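# Four arms lower a slung pipe gently into a trench

## Task

Using the pipe's slings, ease the pipe down into the trench until it lies along the trench floor over its entire length. Failure is immediate if the pipe is moving quickly while in contact with a bank or the trench, for example if it falls from a height or rolls in.

## Robot and tools

Setup: four identical i2rt Big YAM arms, named arm1, arm2, arm3 and arm4. Each has six revolute joints, a two-finger gripper and a wrist camera. Two fixed room cameras, cam_high and cam_low, also watch the scene. The job is to carry the pipe by its slings with the arms and set it down into the trench without jolts.

Frame: there is one shared scene frame. Its origin is on the floor, +z points up, and lengths are in metres. Each foot (base_link) faces along its own +x. The feet are: arm1 at (-1.010, -0.478, 0.809), arm2 at (-0.307, 0.516, 0.819), arm3 at (0.612, -0.542, 0.812), arm4 at (1.210, 0.500, 0.782). So arm1 and arm3 sit on the -y side and arm2 and arm4 on the +y side. The hand reaches roughly 1.0 m from the joint1 axis. The hand point lies midway between the finger pads, about 1 cm behind the tips. The fingers point along the hand's +z, and the gripper opens along the hand's y.

move: every argument except cameras is an arm name. Each arm gets its own object, and an arm left out receives no new command. An arm's object may contain:
- joints: absolute targets keyed by joint name, in radians, plus gripper_m in metres. Ranges: joint1_rad -2.879 to 2.879 (rotation about the foot, positive counter-clockwise seen from above). joint2_rad 0 to 3.141 (shoulder, larger lifts the upper arm up and then forward). joint3_rad 0 to 3.019 (elbow, larger opens it). joint4_rad -1.692 to 1.57 (hand pitch, positive tips the fingers up). joint5_rad -1.57 to 1.57 (sideways swing, positive to the arm's right). joint6_rad -2.094 to 2.094 (hand roll, positive clockwise seen from behind). gripper_m 0 to 0.093, the gap between the fingertips.
- target: one list of seven numbers [x, y, z, qw, qx, qy, qz]. This is an absolute hand pose in the scene frame, position in metres and orientation as a wxyz quaternion, in the same form the hand line prints. The hand moves in a straight line from its current hand_target toward it. If target is given, joints may only hold gripper_m.
- speed: the top path speed in m/s, from 0.002 to 0.5, default 0.25. It is only allowed together with target.

Timing of motions: all motions in one call begin together. All hand paths in a call finish together, paced by the slowest. A path lasts 0.5 to 10 s, and one action is capped at 15 s. Paths ignore obstacles and the other arms. Hands lag, stray, can overshoot speed near full stretch, and often finish a centimetre or more away from the target. cameras is an optional list of camera names: leave it out or use ["all"] for every camera, or [] for none. Unknown keys make the call invalid, and out-of-range numbers get it refused. After a refusal, the remaining motion calls in the same reply are skipped.

wait(seconds 0 to 10): lets the scene run with no new commands and returns the full state. zoom_image(camera, region [x0,y0,x1,y1] in pixels, at most 504 by 504, origin top-left): enlarges part of that camera's latest image. Images are 672x504. read_manual gives only licence texts. finished_scene(scene = current scene number): ends the scene for good, so the pipe must already be resting on the trench floor and stay there without help.

Reading results:
- move line: for each arm sent a motion, done or its worst status.
- joint_status and hand_status describe how the last accepted action ended. off_target means the joint stopped short and may still be pushing. time_out means the joint is now held near where it stalled and keeps pushing there. not_followed, joint command not followed and pose unreachable mean a built-in self/arm collision check withheld the targets. The arm may still try them later, so send new ones.
- on_its_own lists motion the call did not order. Its held at value is a target, not a reading.
- as last shown: these arms were not commanded, and their lines are repeated from earlier.
- hand is the measured pose. hand_target is the pose the drive is holding, and under load the hand may sag short of it.
- Joint velocities are in rad/s (gripper m/s). within noise means the arm is at rest.
- Joint torques are in N m and include the arm's own weight. Torques 3 and 4 wrap at ±28.
- gripper_m on a held part can read up to 0.005 below or 0.002 above the true width. It reads 0 to 0.003 when shut on nothing. Grip force ramps up about 0.005 below the first-contact reading. To release, command a value well above the reading.
- MOTOR HOT means a motor is at 85 °C. At 100 °C, OVER-TEMPERATURE FAULT drops that arm for 30 to 60 s or more, and the affected keys show limit_stop_at_motor_heat; resend those targets afterward.

Avoid the following:
- Letting the pipe fall, swing or roll against a bank. Lower it slowly and evenly with all slings.
- Arms pressing on each other, including a gripper closing on another arm's fingers. Collisions between fingers, housings and cameras are not blocked by the check.
- Pushing anything out of the work area or onto the floor.
- Long pushes against things or unreachable poses, and holding the arms stretched out, since these overheat motors. To relieve a stalled joint, command it to its reported position.
- Releasing a part while it is still moving.

Also note that the scene keeps running while the operator is thinking, and occasional disturbances may nudge loose objects.

Each tool is called after "Call:" as name(argument=value, ...) on one line, values as JSON.

## Session

Call:
move()

Scene clock: 0.00 s.
Joint torques (N m): no reading
Heat: arm1: hottest joint2_rad 29 °C; arm2: hottest gripper 29 °C; arm3: hottest joint2_rad 29 °C; arm4: hottest joint5_rad 29 °C.
Joint velocities: within noise
arm1.joint_positions: joint1_rad=+0.463 joint2_rad=+0.644 joint3_rad=+1.433 joint4_rad=-1.528 joint5_rad=-0.151 joint6_rad=+0.131 gripper_m=+0.09396
arm1.joint_status: not commanded
arm1.hand: x=-1.1007 y=-0.2799 z=+1.3245 quat_wxyz=(-0.162, +0.716, -0.571, -0.367) (m; scene frame)
arm1.hand_target: x=-1.1003 y=-0.2818 z=+1.3343 quat_wxyz=(-0.169, +0.713, -0.567, -0.376) (m; scene frame)
arm1.hand_status: not commanded
arm2.joint_positions: joint1_rad=+0.344 joint2_rad=+0.519 joint3_rad=+1.379 joint4_rad=-1.320 joint5_rad=+0.063 joint6_rad=+0.187 gripper_m=+0.09396
arm2.joint_status: not commanded
arm2.hand: x=-0.2620 y=+0.3341 z=+1.3801 quat_wxyz=(-0.439, -0.579, -0.615, +0.304) (m; scene frame)
arm2.hand_target: x=-0.2629 y=+0.3373 z=+1.3911 quat_wxyz=(-0.449, -0.575, -0.610, +0.310) (m; scene frame)
arm2.hand_status: not commanded
arm3.joint_positions: joint1_rad=-0.192 joint2_rad=+0.525 joint3_rad=+1.406 joint4_rad=-1.298 joint5_rad=-0.073 joint6_rad=+0.119 gripper_m=+0.09396
arm3.joint_status: not commanded
arm3.hand: x=+0.6033 y=-0.3522 z=+1.3879 quat_wxyz=(-0.348, +0.562, -0.618, -0.425) (m; scene frame)
arm3.hand_target: x=+0.6032 y=-0.3558 z=+1.3978 quat_wxyz=(-0.355, +0.558, -0.613, -0.433) (m; scene frame)
arm3.hand_status: not commanded
arm4.joint_positions: joint1_rad=-0.380 joint2_rad=+0.466 joint3_rad=+1.426 joint4_rad=-1.395 joint5_rad=+0.164 joint6_rad=+0.191 gripper_m=+0.09396
arm4.joint_status: not commanded
arm4.hand: x=+1.1323 y=+0.3633 z=+1.3533 quat_wxyz=(-0.305, -0.747, -0.388, +0.446) (m; scene frame)
arm4.hand_target: x=+1.1330 y=+0.3657 z=+1.3639 quat_wxyz=(-0.312, -0.741, -0.383, +0.454) (m; scene frame)
arm4.hand_status: not commanded
pictures: arm1_cam_wrist, arm2_cam_wrist, arm3_cam_wrist, arm4_cam_wrist, cam_high, cam_low

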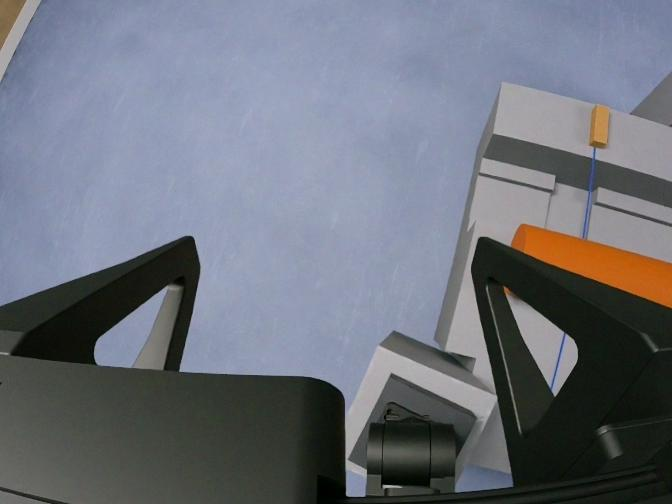

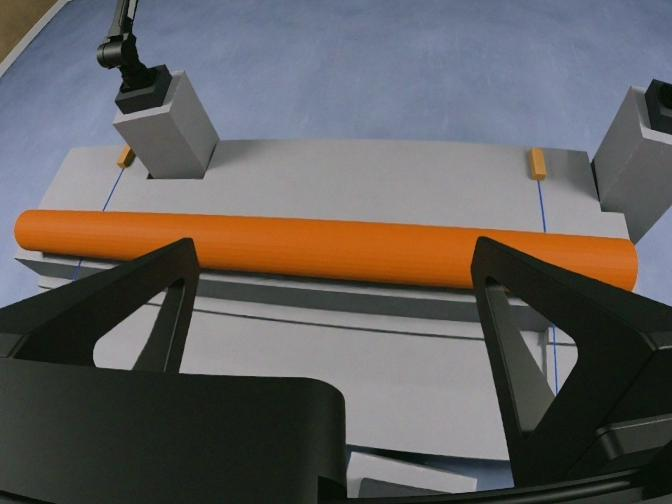

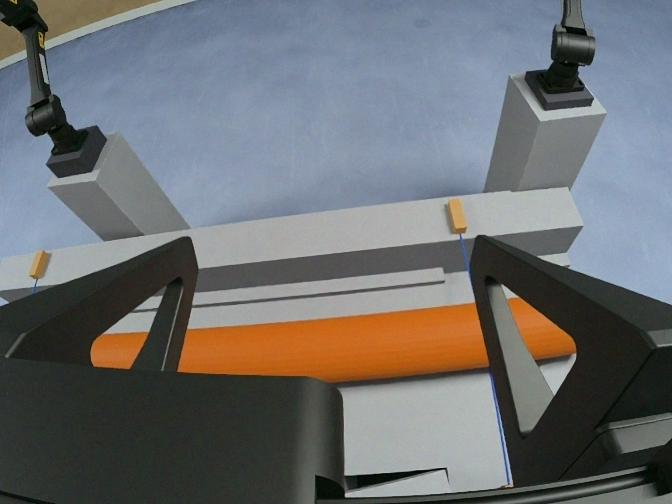

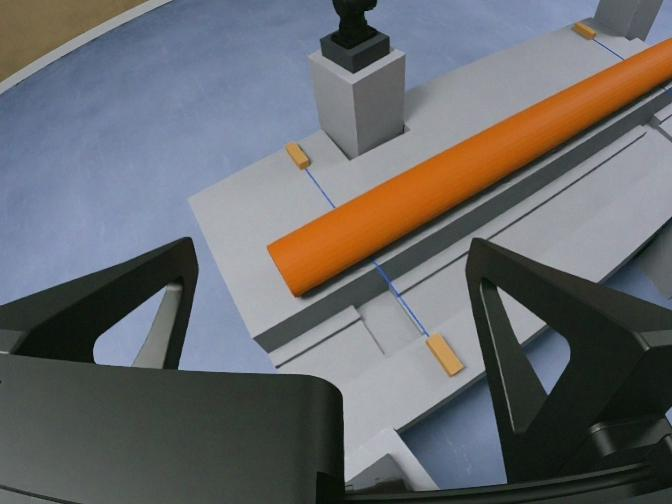

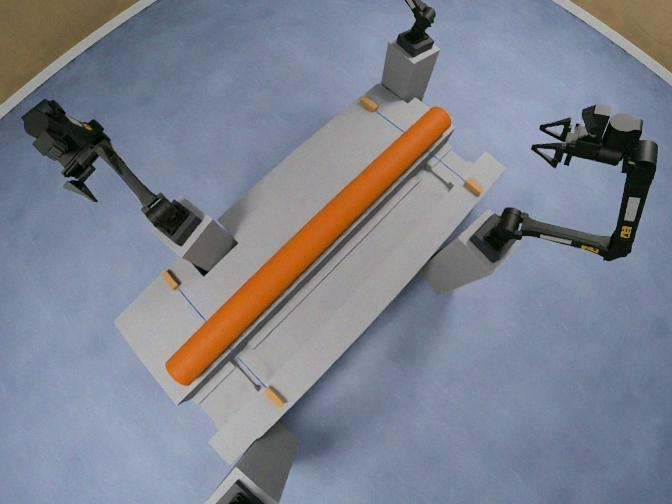

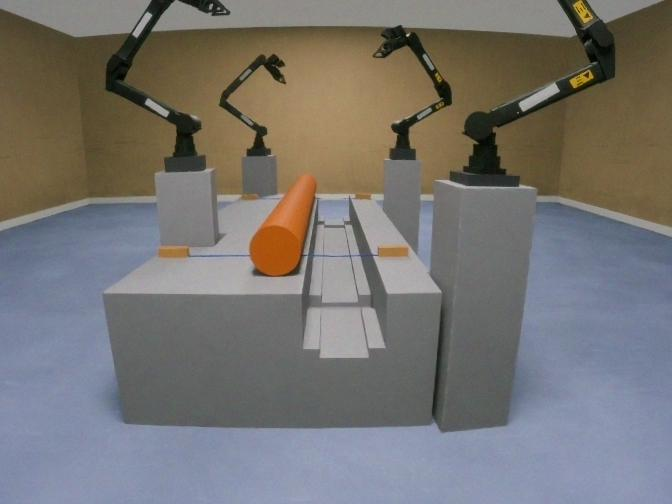

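Call:
zoom_image(camera="arm3_cam_wrist", region=[420, 0, 672, 252])

Call:
zoom_image(camera="arm3_cam_wrist", region=[0, 60, 252, 312])

Call:
zoom_image(camera="arm4_cam_wrist", region=[240, 0, 492, 252])

Call:
zoom_image(camera="arm2_cam_wrist", region=[0, 0, 252, 252])

Call:
zoom_image(camera="arm2_cam_wrist", region=[420, 40, 672, 292])

Call:
zoom_image(camera="arm1_cam_wrist", region=[420, 40, 672, 292])

Scaled by 2.000 from the camera's 672x504 image, which has a finer 960x720 frame.

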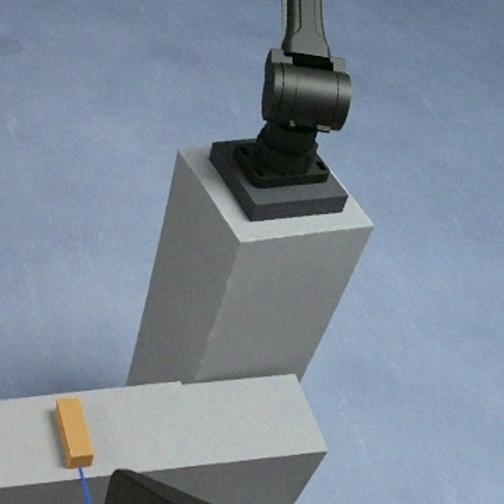

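Scaled by 2.000 from the camera's 672x504 image, which has a finer 960x720 frame.

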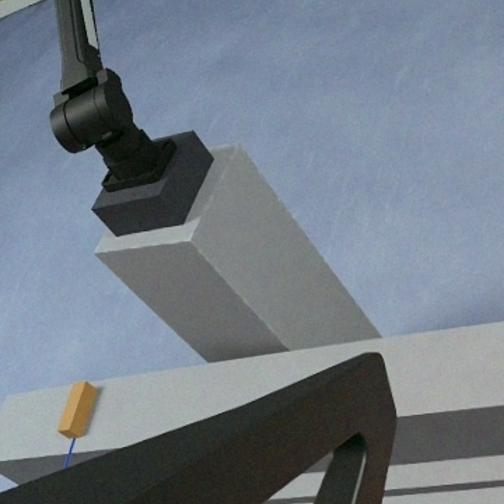

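Scaled by 2.000 from the camera's 672x504 image, which has a finer 960x720 frame.

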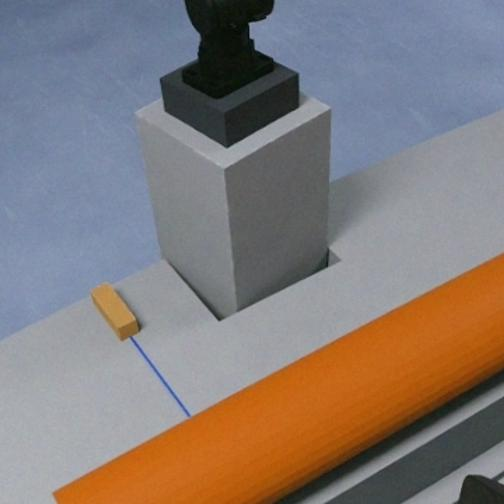

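Scaled by 2.000 from the camera's 672x504 image, which has a finer 960x720 frame.

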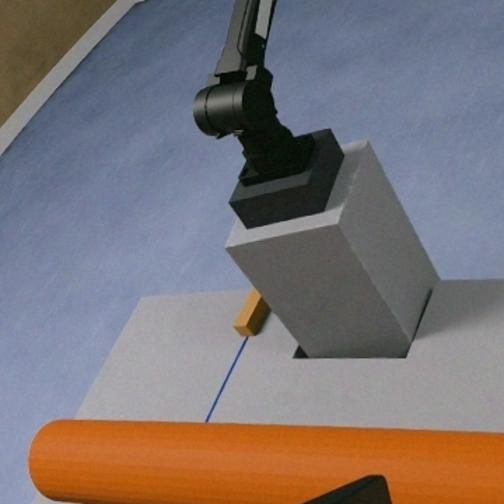

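Scaled by 2.000 from the camera's 672x504 image, which has a finer 960x720 frame.

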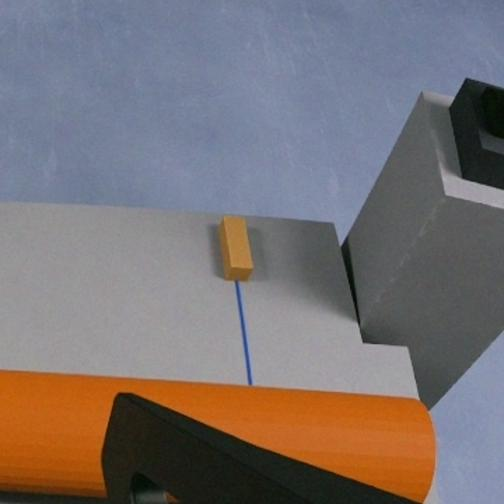

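Scaled by 2.000 from the camera's 672x504 image, which has a finer 960x720 frame.

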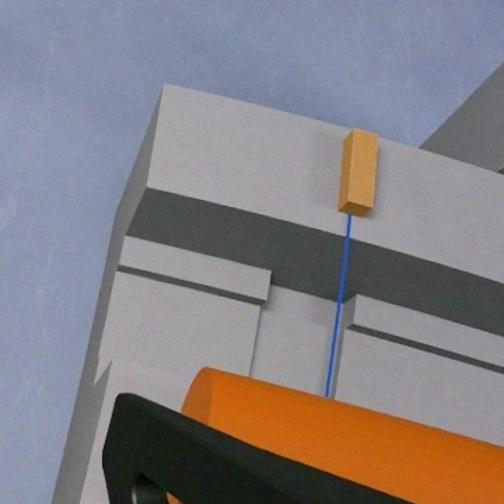

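Call:
zoom_image(camera="cam_low", region=[230, 160, 450, 380])

Call:
zoom_image(camera="cam_high", region=[100, 250, 350, 500])

Call:
zoom_image(camera="cam_high", region=[300, 60, 550, 310])

Call:
zoom_image(camera="cam_low", region=[270, 180, 370, 280])

Call:
zoom_image(camera="arm4_cam_wrist", region=[252, 192, 552, 492])

Scaled by 2.291.

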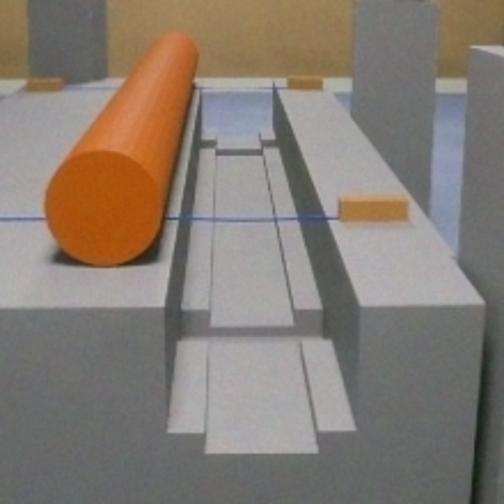

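Scaled by 2.016.

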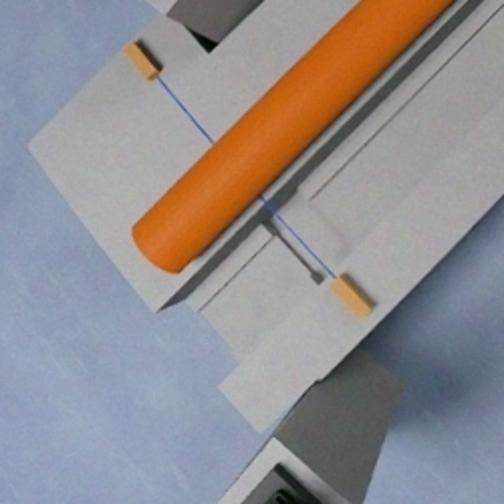

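Scaled by 2.016.

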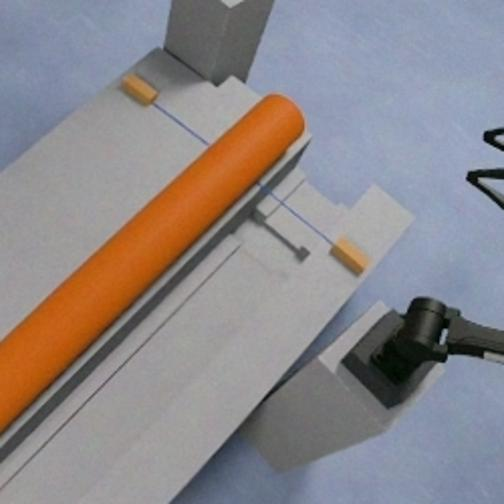

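Scaled by 5.040.

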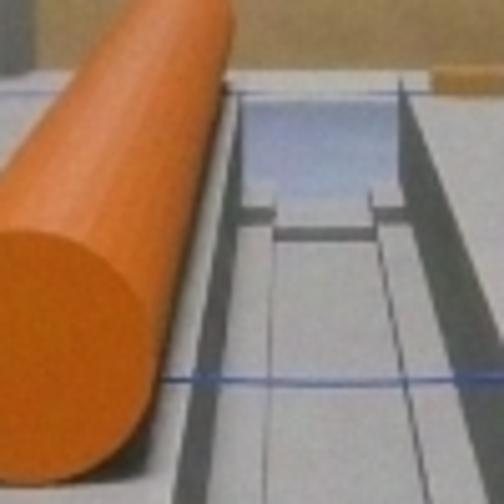

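Scaled by 1.680 from the camera's 672x504 image, which has a finer 960x720 frame.

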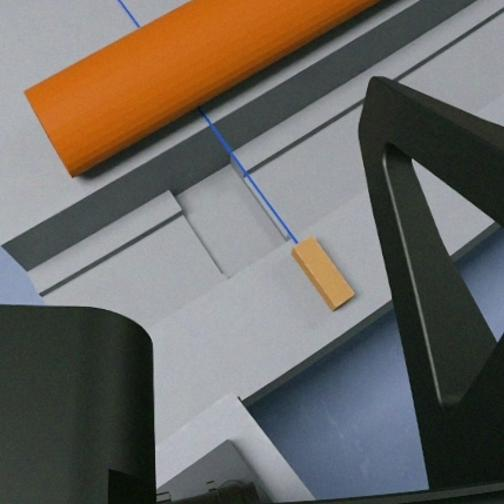

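Call:
move(arm1={"joints": {"joint1_rad": -1.466, "joint2_rad": 1.663, "joint3_rad": 0.695, "joint4_rad": -0.602, "joint5_rad": 0, "joint6_rad": -1.644}}, arm2={"joints": {"joint1_rad": -0.927, "joint2_rad": 1.881, "joint3_rad": 1.005, "joint4_rad": -0.695, "joint5_rad": 0, "joint6_rad": -0.988}}, arm3={"joints": {"joint1_rad": -1.63, "joint2_rad": 1.552, "joint3_rad": 0.524, "joint4_rad": -0.543, "joint5_rad": 0, "joint6_rad": -1.47}}, arm4={"joints": {"joint1_rad": -1.007, "joint2_rad": 1.674, "joint3_rad": 0.826, "joint4_rad": -0.722, "joint5_rad": 0, "joint6_rad": -0.941}})

Scene clock: 105.80 s.
Joint torques (N m): arm1=[-0.38 -10.29 4.75 1.13 -0.15 -0.1] | arm2=[-0.44 -16.56 7.02 -0.05 -0.23 0.07] | arm3=[1.2 -9.93 4.46 0.42 -0.35 -0.08] | arm4=[0.67 -12.22 6.13 0.61 -0.01 -0.01]
Heat: arm1: hottest joint3_rad 35 °C; arm2: hottest joint3_rad 37 °C; arm3: hottest joint3_rad 30 °C; arm4: hottest joint3_rad 32 °C.
move: arm1 done; arm2 done; arm3 done; arm4 done
Joint velocities: within noise
arm1.joint_positions: joint1_rad=-1.468 joint2_rad=+1.647 joint3_rad=+0.700 joint4_rad=-0.612 joint5_rad=+0.001 joint6_rad=-1.635 gripper_m=+0.09397
arm1.joint_status: all done
arm1.hand: x=-0.6660 y=-0.5052 z=+0.7610 quat_wxyz=(-0.005, +0.703, -0.711, +0.013) (m; scene frame)
arm1.hand_target: x=-0.6692 y=-0.5042 z=+0.7547 quat_wxyz=(-0.002, +0.707, -0.707, +0.009) (m; scene frame)
arm1.hand_status: not commanded
arm2.joint_positions: joint1_rad=-0.928 joint2_rad=+1.890 joint3_rad=+1.003 joint4_rad=-0.706 joint5_rad=+0.002 joint6_rad=-0.981 gripper_m=+0.09396
arm2.joint_status: all done
arm2.hand: x=-0.6762 y=+0.2733 z=+0.7513 quat_wxyz=(-0.007, -0.710, -0.704, -0.004) (m; scene frame)
arm2.hand_target: x=-0.6803 y=+0.2697 z=+0.7554 quat_wxyz=(-0.005, -0.707, -0.707, +0.007) (m; scene frame)
arm2.hand_status: not commanded
arm3.joint_positions: joint1_rad=-1.630 joint2_rad=+1.546 joint3_rad=+0.520 joint4_rad=-0.553 joint5_rad=+0.003 joint6_rad=-1.463 gripper_m=+0.09397
arm3.joint_status: all done
arm3.hand: x=+0.8872 y=-0.5134 z=+0.7514 quat_wxyz=(-0.001, +0.706, -0.708, -0.004) (m; scene frame)
arm3.hand_target: x=+0.8907 y=-0.5127 z=+0.7507 quat_wxyz=(-0.005, +0.709, -0.705, -0.002) (m; scene frame)
arm3.hand_status: not commanded
arm4.joint_positions: joint1_rad=-1.012 joint2_rad=+1.682 joint3_rad=+0.814 joint4_rad=-0.735 joint5_rad=+0.000 joint6_rad=-0.928 gripper_m=+0.09397
arm4.joint_status: all done
arm4.hand: x=+0.9093 y=+0.2836 z=+0.7432 quat_wxyz=(-0.005, -0.713, -0.700, -0.017) (m; scene frame)
arm4.hand_target: x=+0.9015 y=+0.2756 z=+0.7490 quat_wxyz=(-0.003, -0.707, -0.707, +0.000) (m; scene frame)
arm4.hand_status: not commanded
pictures: arm1_cam_wrist, arm2_cam_wrist, arm3_cam_wrist, arm4_cam_wrist, cam_high, cam_low

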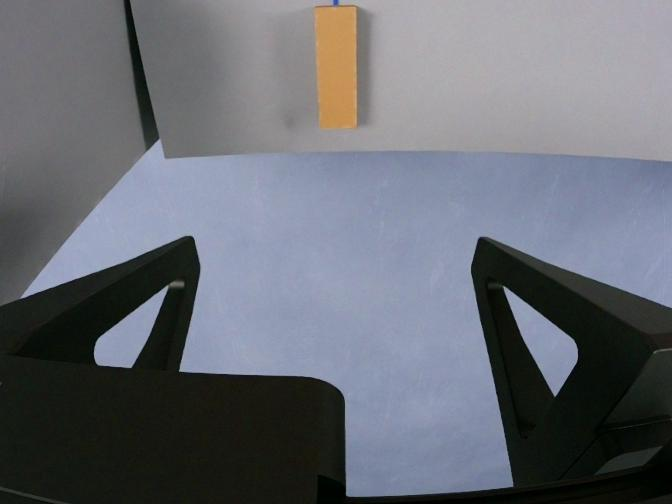

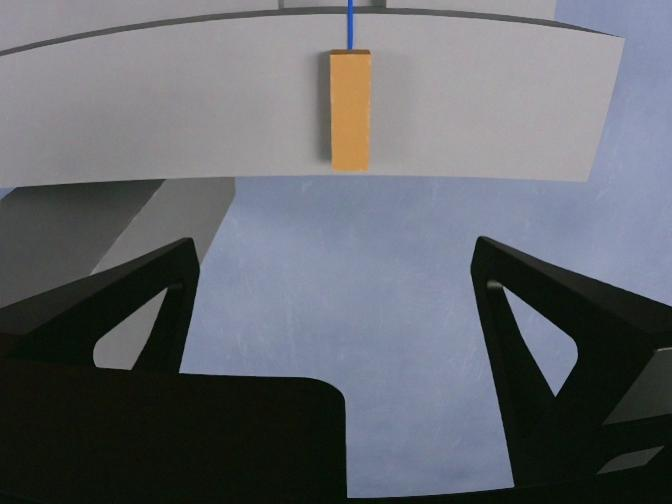

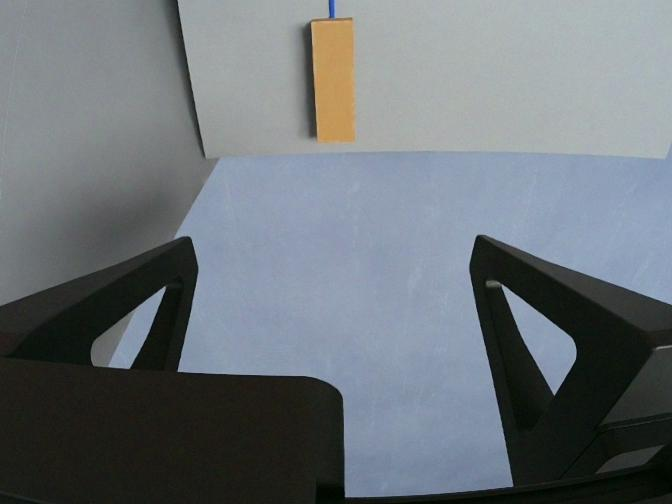

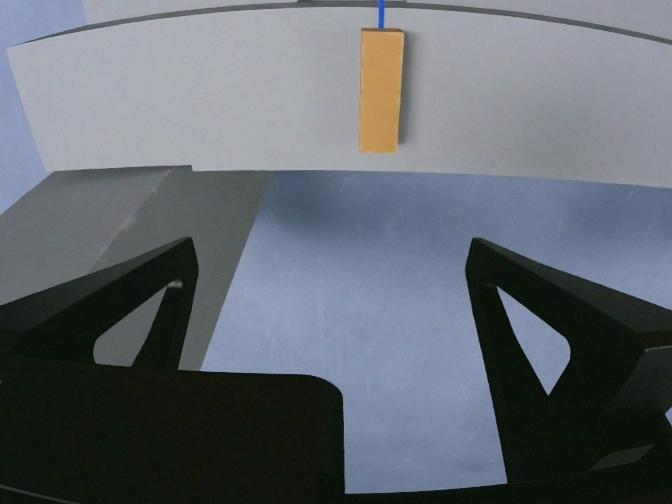

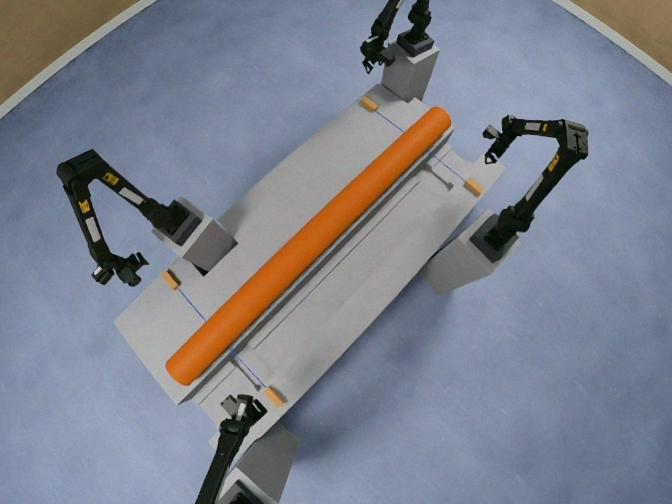

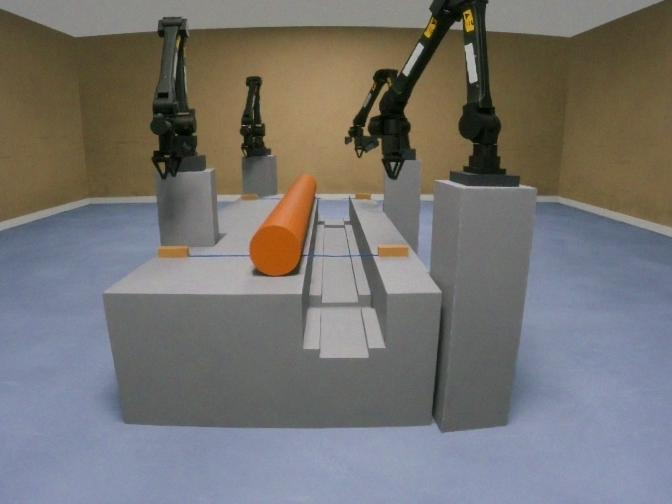

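Call:
move(arm1={"target": [-0.655, -0.489, 0.60, 0, 0.7071, -0.7071, 0], "speed": 0.15}, arm2={"target": [-0.685, 0.286, 0.60, 0, 0.7071, 0.7071, 0], "speed": 0.15}, arm3={"target": [0.886, -0.504, 0.60, 0, 0.7071, -0.7071, 0], "speed": 0.15}, arm4={"target": [0.883, 0.285, 0.60, 0, 0.7071, 0.7071, 0], "speed": 0.15})

Scene clock: 119.47 s.
Joint torques (N m): arm1=[0.5 -13.1 2.76 0.87 -0.16 0.07] | arm2=[-1.67 -17.67 5.52 -0.01 -0.1 0.01] | arm3=[1.9 -13.8 0.35 0.43 -0.09 0.1] | arm4=[-0.21 -14.74 4.05 0.57 0.09 -0.01]
Heat: arm1: hottest joint3_rad 34 °C; arm2: hottest joint3_rad 36 °C; arm3: hottest joint3_rad 30 °C; arm4: hottest joint3_rad 32 °C.
move: arm1 done; arm2 off_target; arm3 done; arm4 off_target
Joint velocities: within noise
arm1.joint_positions: joint1_rad=-1.430 joint2_rad=+2.142 joint3_rad=+0.752 joint4_rad=-0.205 joint5_rad=-0.007 joint6_rad=-1.608 gripper_m=+0.09397
arm1.joint_status: not commanded
arm1.hand: x=-0.6613 y=-0.4921 z=+0.6045 quat_wxyz=(+0.004, +0.707, -0.707, -0.003) (m; scene frame)
arm1.hand_target: x=-0.6552 y=-0.4890 z=+0.6001 quat_wxyz=(+0.000, +0.707, -0.707, +0.000) (m; scene frame)
arm1.hand_status: done (0.008 m and 0.6 deg from the pose sent, 0.162 m and 1.7 deg at the start)
arm2.joint_positions: joint1_rad=-0.950 joint2_rad=+2.257 joint3_rad=+1.005 joint4_rad=-0.369 joint5_rad=+0.013 joint6_rad=-1.017 gripper_m=+0.09396
arm2.joint_status: not commanded
arm2.hand: x=-0.6664 y=+0.2906 z=+0.5961 quat_wxyz=(-0.005, -0.705, -0.709, -0.019) (m; scene frame)
arm2.hand_target: x=-0.6849 y=+0.2862 z=+0.6005 quat_wxyz=(+0.000, -0.707, -0.707, +0.000) (m; scene frame)
arm2.hand_status: off_target (0.020 m and 2.3 deg from the pose sent, 0.152 m and 1.0 deg at the start)
arm3.joint_positions: joint1_rad=-1.606 joint2_rad=+2.131 joint3_rad=+0.547 joint4_rad=-0.003 joint5_rad=+0.006 joint6_rad=-1.439 gripper_m=+0.09397
arm3.joint_status: not commanded
arm3.hand: x=+0.8819 y=-0.5066 z=+0.6006 quat_wxyz=(+0.004, +0.706, -0.708, -0.005) (m; scene frame)
arm3.hand_target: x=+0.8859 y=-0.5041 z=+0.6000 quat_wxyz=(+0.000, +0.707, -0.707, +0.000) (m; scene frame)
arm3.hand_status: done (0.005 m and 0.7 deg from the pose sent, 0.152 m and 0.4 deg at the start)
arm4.joint_positions: joint1_rad=-1.045 joint2_rad=+2.094 joint3_rad=+0.821 joint4_rad=-0.339 joint5_rad=+0.003 joint6_rad=-0.975 gripper_m=+0.09397
arm4.joint_status: not commanded
arm4.hand: x=+0.9014 y=+0.2926 z=+0.5950 quat_wxyz=(-0.005, -0.708, -0.705, -0.021) (m; scene frame)
arm4.hand_target: x=+0.8832 y=+0.2852 z=+0.6004 quat_wxyz=(+0.000, -0.707, -0.707, +0.000) (m; scene frame)
arm4.hand_status: off_target (0.021 m and 2.5 deg from the pose sent, 0.146 m and 2.2 deg at the start)
pictures: arm1_cam_wrist, arm2_cam_wrist, arm3_cam_wrist, arm4_cam_wrist, cam_high, cam_low

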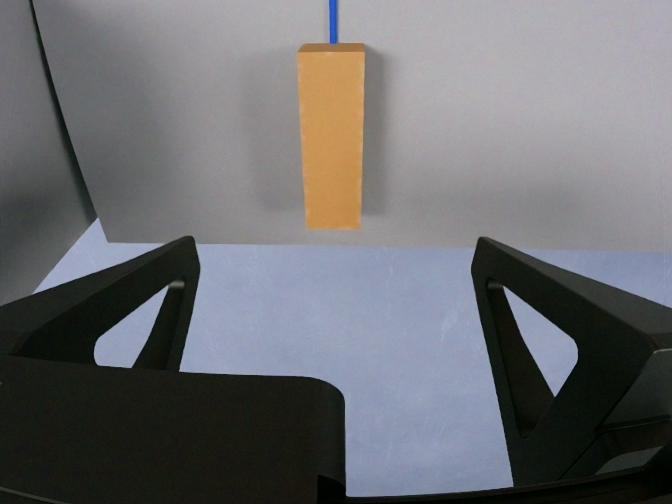

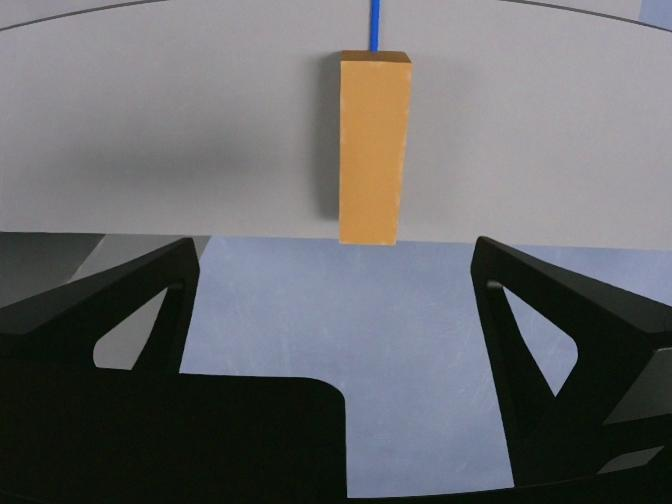

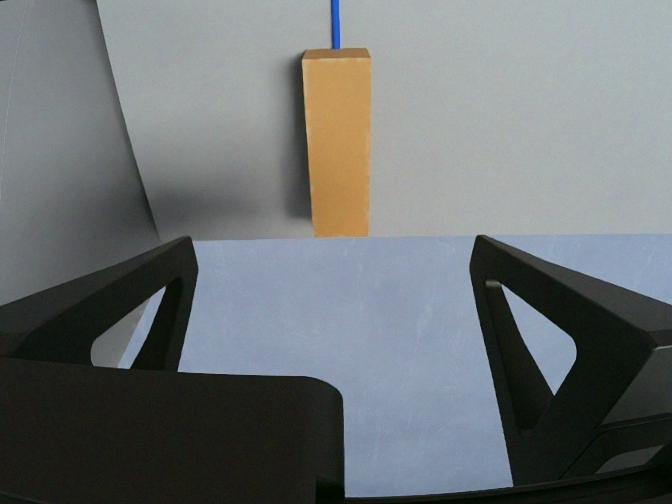

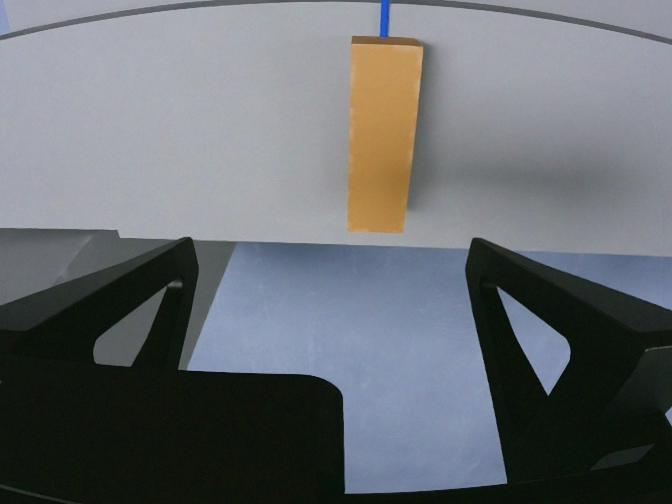

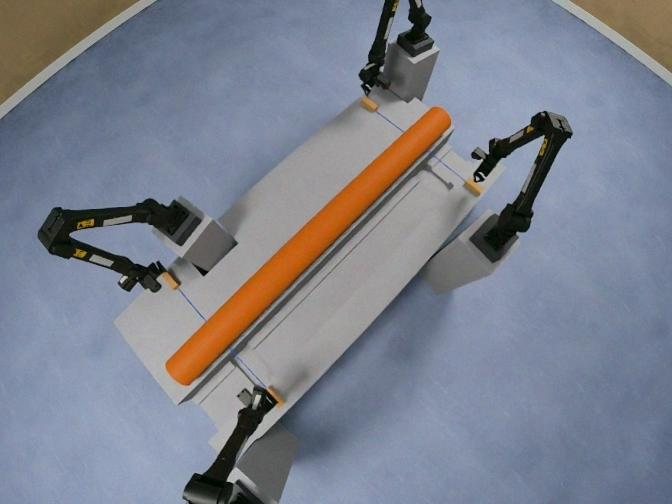

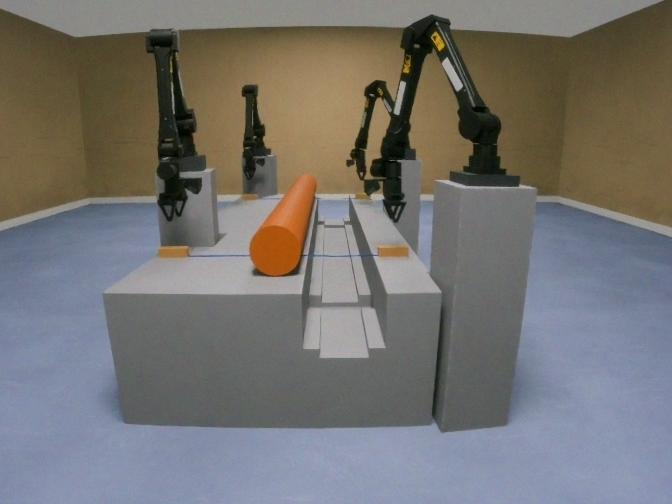

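Call:
move(arm1={"target": [-0.655, -0.495, 0.50, 0, 0.7071, -0.7071, 0], "speed": 0.15}, arm2={"target": [-0.70, 0.302, 0.50, 0, 0.7071, 0.7071, 0], "speed": 0.15}, arm3={"target": [0.888, -0.515, 0.50, 0, 0.7071, -0.7071, 0], "speed": 0.15}, arm4={"target": [0.865, 0.298, 0.50, 0, 0.7071, 0.7071, 0], "speed": 0.15})

Scene clock: 137.27 s.
Joint torques (N m): arm1=[-0.67 -14.92 0.79 0.83 -0.2 -0.05] | arm2=[-1.49 -18.43 3.86 0.05 -0.11 0.02] | arm3=[0.62 -15.38 -1.46 0.36 -0.11 -0.08] | arm4=[-0.21 -16.03 2.18 0.64 0.07 -0.01]
Heat: arm1: hottest joint3_rad 32 °C; arm2: hottest joint3_rad 34 °C; arm3: hottest joint2_rad 30 °C; arm4: hottest joint3_rad 32 °C.
move: arm1 done; arm2 off_target; arm3 done; arm4 off_target
Joint velocities: within noise
arm1.joint_positions: joint1_rad=-1.430 joint2_rad=+2.449 joint3_rad=+0.877 joint4_rad=-0.013 joint5_rad=-0.007 joint6_rad=-1.608 gripper_m=+0.09397
arm1.joint_status: not commanded
arm1.hand: x=-0.6536 y=-0.4932 z=+0.5062 quat_wxyz=(+0.001, +0.707, -0.707, +0.001) (m; scene frame)
arm1.hand_target: x=-0.6550 y=-0.4950 z=+0.5002 quat_wxyz=(+0.000, +0.707, -0.707, +0.000) (m; scene frame)
arm1.hand_status: done (0.007 m and 0.1 deg from the pose sent, 0.105 m and 0.6 deg at the start)
arm2.joint_positions: joint1_rad=-1.002 joint2_rad=+2.518 joint3_rad=+1.136 joint4_rad=-0.229 joint5_rad=+0.014 joint6_rad=-1.068 gripper_m=+0.09396
arm2.joint_status: not commanded
arm2.hand: x=-0.6853 y=+0.3035 z=+0.4994 quat_wxyz=(-0.004, -0.705, -0.709, -0.014) (m; scene frame)
arm2.hand_target: x=-0.6998 y=+0.3021 z=+0.5002 quat_wxyz=(+0.000, -0.707, -0.707, +0.000) (m; scene frame)
arm2.hand_status: off_target (0.015 m and 1.7 deg from the pose sent, 0.102 m and 2.3 deg at the start)
arm3.joint_positions: joint1_rad=-1.633 joint2_rad=+2.490 joint3_rad=+0.691 joint4_rad=+0.218 joint5_rad=+0.007 joint6_rad=-1.467 gripper_m=+0.09397
arm3.joint_status: not commanded
arm3.hand: x=+0.8866 y=-0.5127 z=+0.5014 quat_wxyz=(+0.002, +0.707, -0.707, -0.003) (m; scene frame)
arm3.hand_target: x=+0.8879 y=-0.5151 z=+0.5000 quat_wxyz=(+0.000, +0.707, -0.707, +0.000) (m; scene frame)
arm3.hand_status: done (0.003 m and 0.4 deg from the pose sent, 0.101 m and 0.7 deg at the start)
arm4.joint_positions: joint1_rad=-1.100 joint2_rad=+2.384 joint3_rad=+0.944 joint4_rad=-0.159 joint5_rad=+0.003 joint6_rad=-1.028 gripper_m=+0.09397
arm4.joint_status: not commanded
arm4.hand: x=+0.8780 y=+0.3022 z=+0.4980 quat_wxyz=(-0.004, -0.709, -0.705, -0.015) (m; scene frame)
arm4.hand_target: x=+0.8650 y=+0.2981 z=+0.5003 quat_wxyz=(+0.000, -0.707, -0.707, +0.000) (m; scene frame)
arm4.hand_status: off_target (0.014 m and 1.8 deg from the pose sent, 0.102 m and 2.5 deg at the start)
pictures: arm1_cam_wrist, arm2_cam_wrist, arm3_cam_wrist, arm4_cam_wrist, cam_high, cam_low

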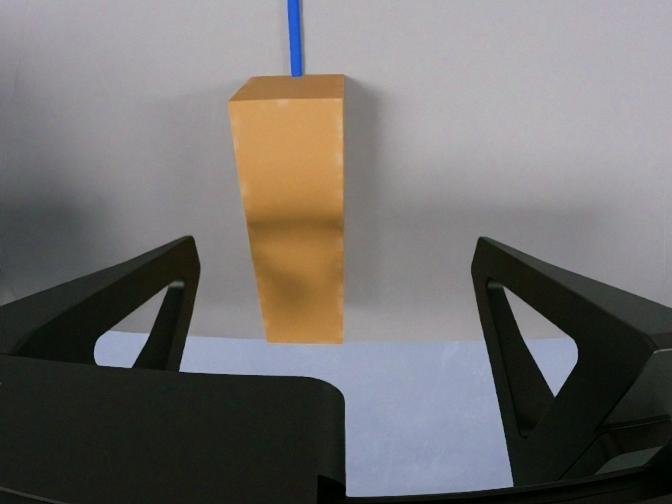

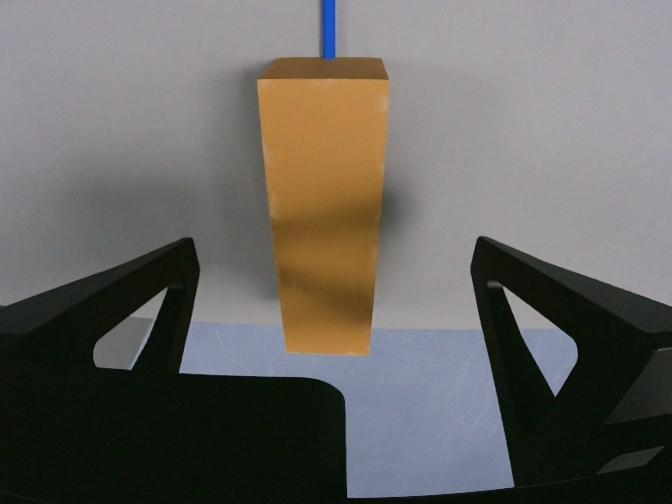

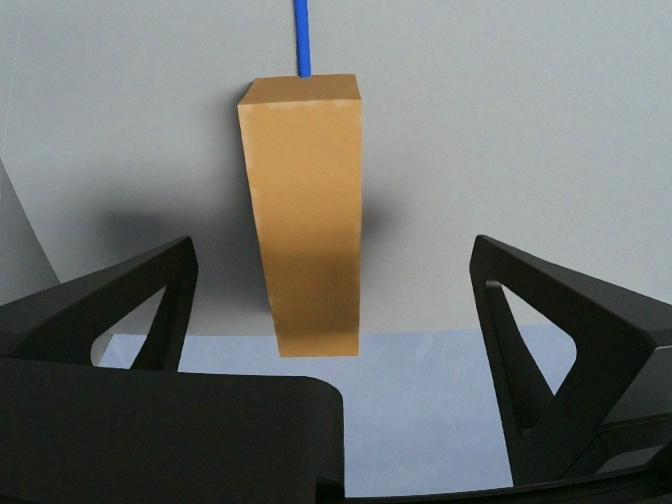

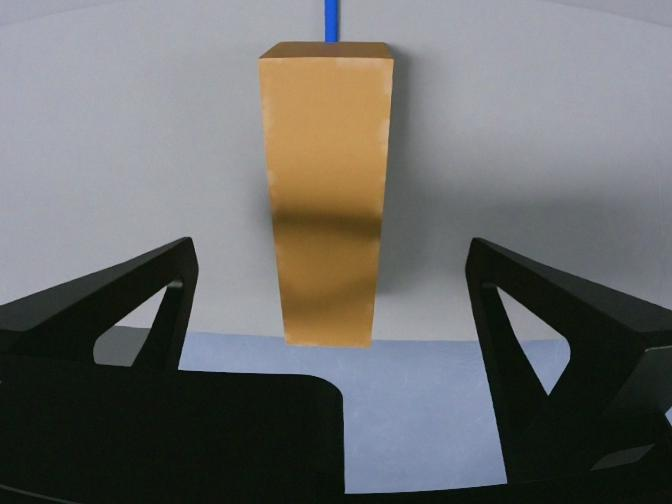

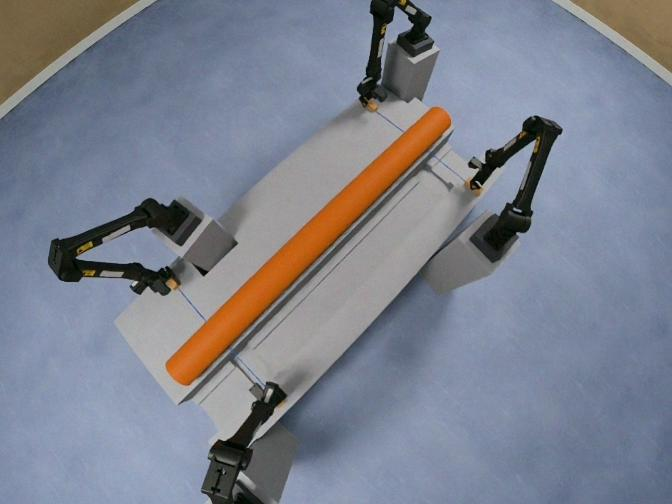

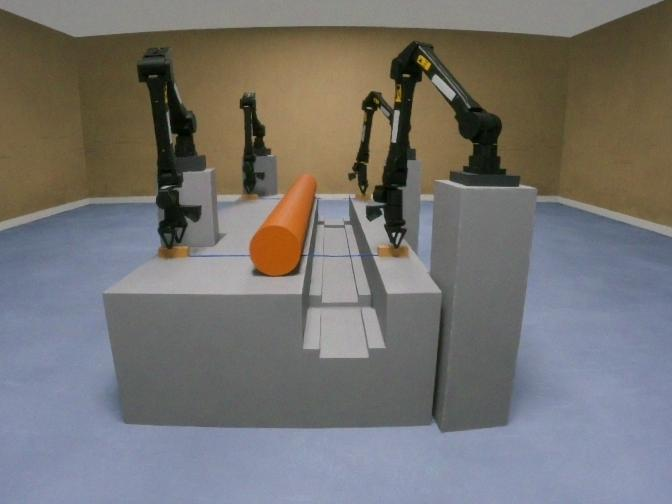

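Call:
move(arm1={"target": [-0.669, -0.490, 0.455, 0, 0.7071, -0.7071, 0], "speed": 0.08}, arm2={"target": [-0.697, 0.296, 0.458, 0, 0.7071, 0.7071, 0], "speed": 0.08}, arm3={"target": [0.880, -0.513, 0.458, 0, 0.7071, -0.7071, 0], "speed": 0.08}, arm4={"target": [0.867, 0.290, 0.459, 0, 0.7071, 0.7071, 0], "speed": 0.08})

Scene clock: 148.03 s.
Joint torques (N m): arm1=[0.38 -14.56 -0.13 0.98 -0.19 0.09] | arm2=[-0.56 -17.67 3.74 0.08 -0.18 0.2] | arm3=[1.38 -15.15 -1.84 0.4 -0.11 0.03] | arm4=[0.97 -14.86 2.28 0.79 -0.08 0.21]
Heat: arm1: hottest joint2_rad 31 °C; arm2: hottest joint3_rad 33 °C; arm3: hottest joint2_rad 31 °C; arm4: hottest joint3_rad 31 °C.
move: arm1 done; arm2 done; arm3 done; arm4 off_target
Joint velocities: within noise
arm1.joint_positions: joint1_rad=-1.430 joint2_rad=+2.580 joint3_rad=+0.916 joint4_rad=+0.083 joint5_rad=-0.007 joint6_rad=-1.608 gripper_m=+0.09397
arm1.joint_status: not commanded
arm1.hand: x=-0.6653 y=-0.4932 z=+0.4623 quat_wxyz=(-0.001, +0.707, -0.707, +0.002) (m; scene frame)
arm1.hand_target: x=-0.6691 y=-0.4901 z=+0.4552 quat_wxyz=(+0.000, +0.707, -0.707, +0.000) (m; scene frame)
arm1.hand_status: done (0.009 m and 0.2 deg from the pose sent, 0.053 m and 0.1 deg at the start)
arm2.joint_positions: joint1_rad=-1.002 joint2_rad=+2.614 joint3_rad=+1.201 joint4_rad=-0.186 joint5_rad=+0.015 joint6_rad=-1.068 gripper_m=+0.09396
arm2.joint_status: not commanded
arm2.hand: x=-0.6898 y=+0.3006 z=+0.4630 quat_wxyz=(-0.002, -0.705, -0.709, -0.009) (m; scene frame)
arm2.hand_target: x=-0.6969 y=+0.2960 z=+0.4583 quat_wxyz=(+0.000, -0.707, -0.707, +0.000) (m; scene frame)
arm2.hand_status: done (0.010 m and 1.1 deg from the pose sent, 0.044 m and 1.7 deg at the start)
arm3.joint_positions: joint1_rad=-1.633 joint2_rad=+2.626 joint3_rad=+0.751 joint4_rad=+0.297 joint5_rad=+0.007 joint6_rad=-1.468 gripper_m=+0.09397
arm3.joint_status: not commanded
arm3.hand: x=+0.8806 y=-0.5129 z=+0.4609 quat_wxyz=(+0.000, +0.707, -0.707, -0.002) (m; scene frame)
arm3.hand_target: x=+0.8802 y=-0.5130 z=+0.4580 quat_wxyz=(+0.000, +0.707, -0.707, +0.000) (m; scene frame)
arm3.hand_status: done (0.003 m and 0.2 deg from the pose sent, 0.044 m and 0.4 deg at the start)
arm4.joint_positions: joint1_rad=-1.097 joint2_rad=+2.483 joint3_rad=+1.002 joint4_rad=-0.111 joint5_rad=+0.006 joint6_rad=-1.028 gripper_m=+0.09397
arm4.joint_status: not commanded
arm4.hand: x=+0.8737 y=+0.2987 z=+0.4633 quat_wxyz=(-0.002, -0.708, -0.706, -0.011) (m; scene frame)
arm4.hand_target: x=+0.8670 y=+0.2900 z=+0.4594 quat_wxyz=(+0.000, -0.707, -0.707, +0.000) (m; scene frame)
arm4.hand_status: off_target (0.012 m and 1.3 deg from the pose sent, 0.042 m and 1.8 deg at the start)
pictures: arm1_cam_wrist, arm2_cam_wrist, arm3_cam_wrist, arm4_cam_wrist, cam_high, cam_low

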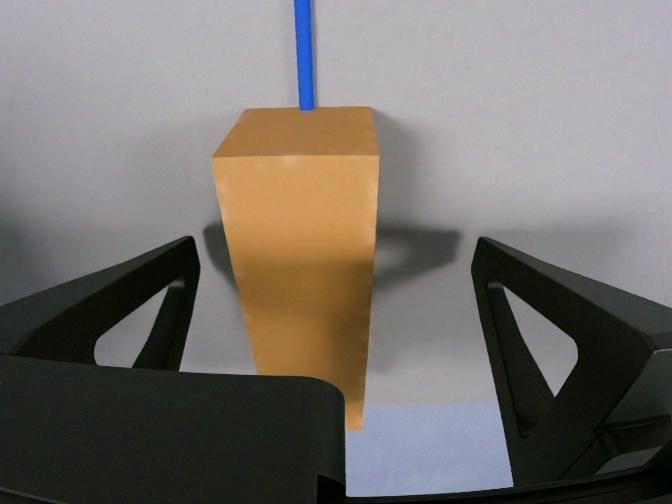

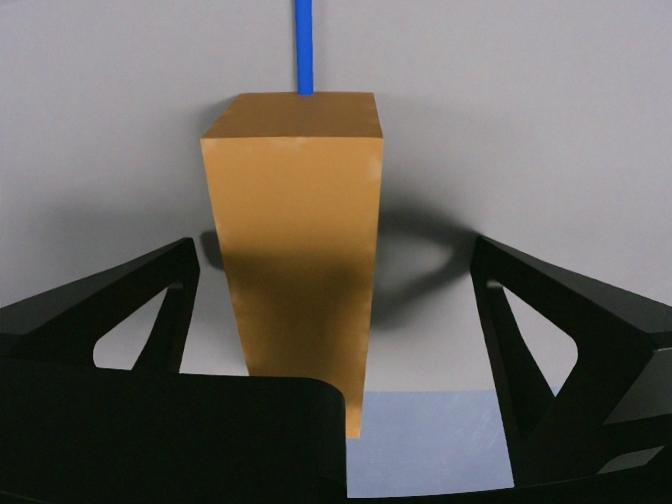

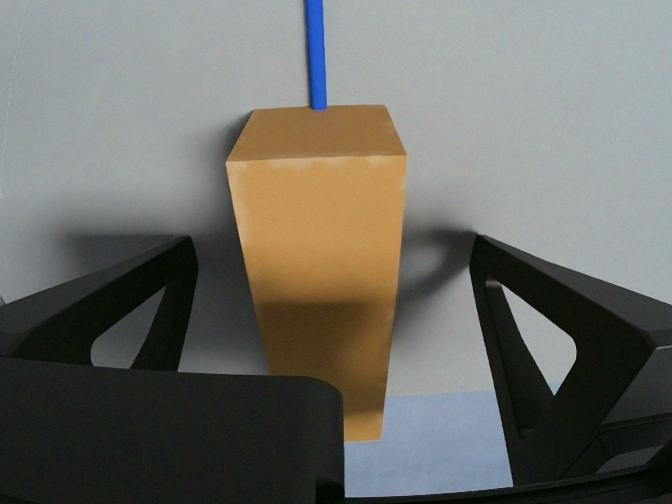

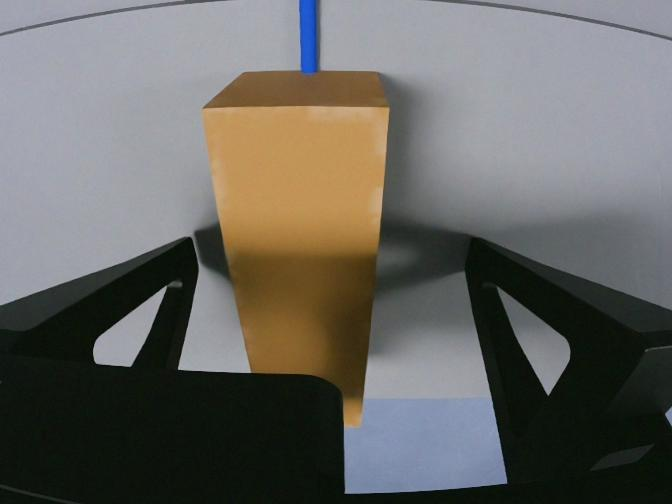

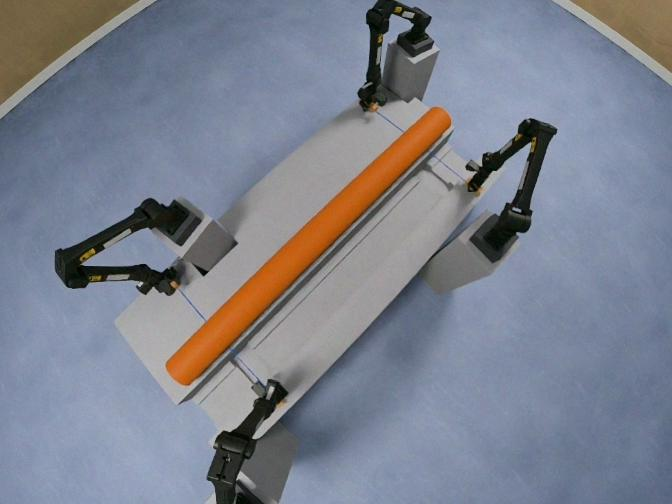

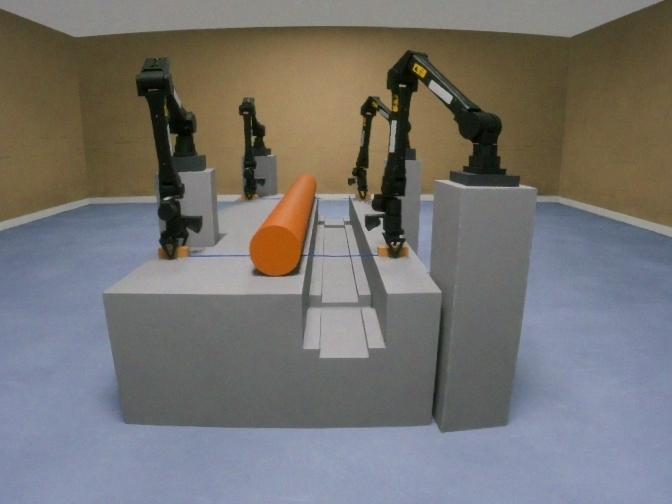

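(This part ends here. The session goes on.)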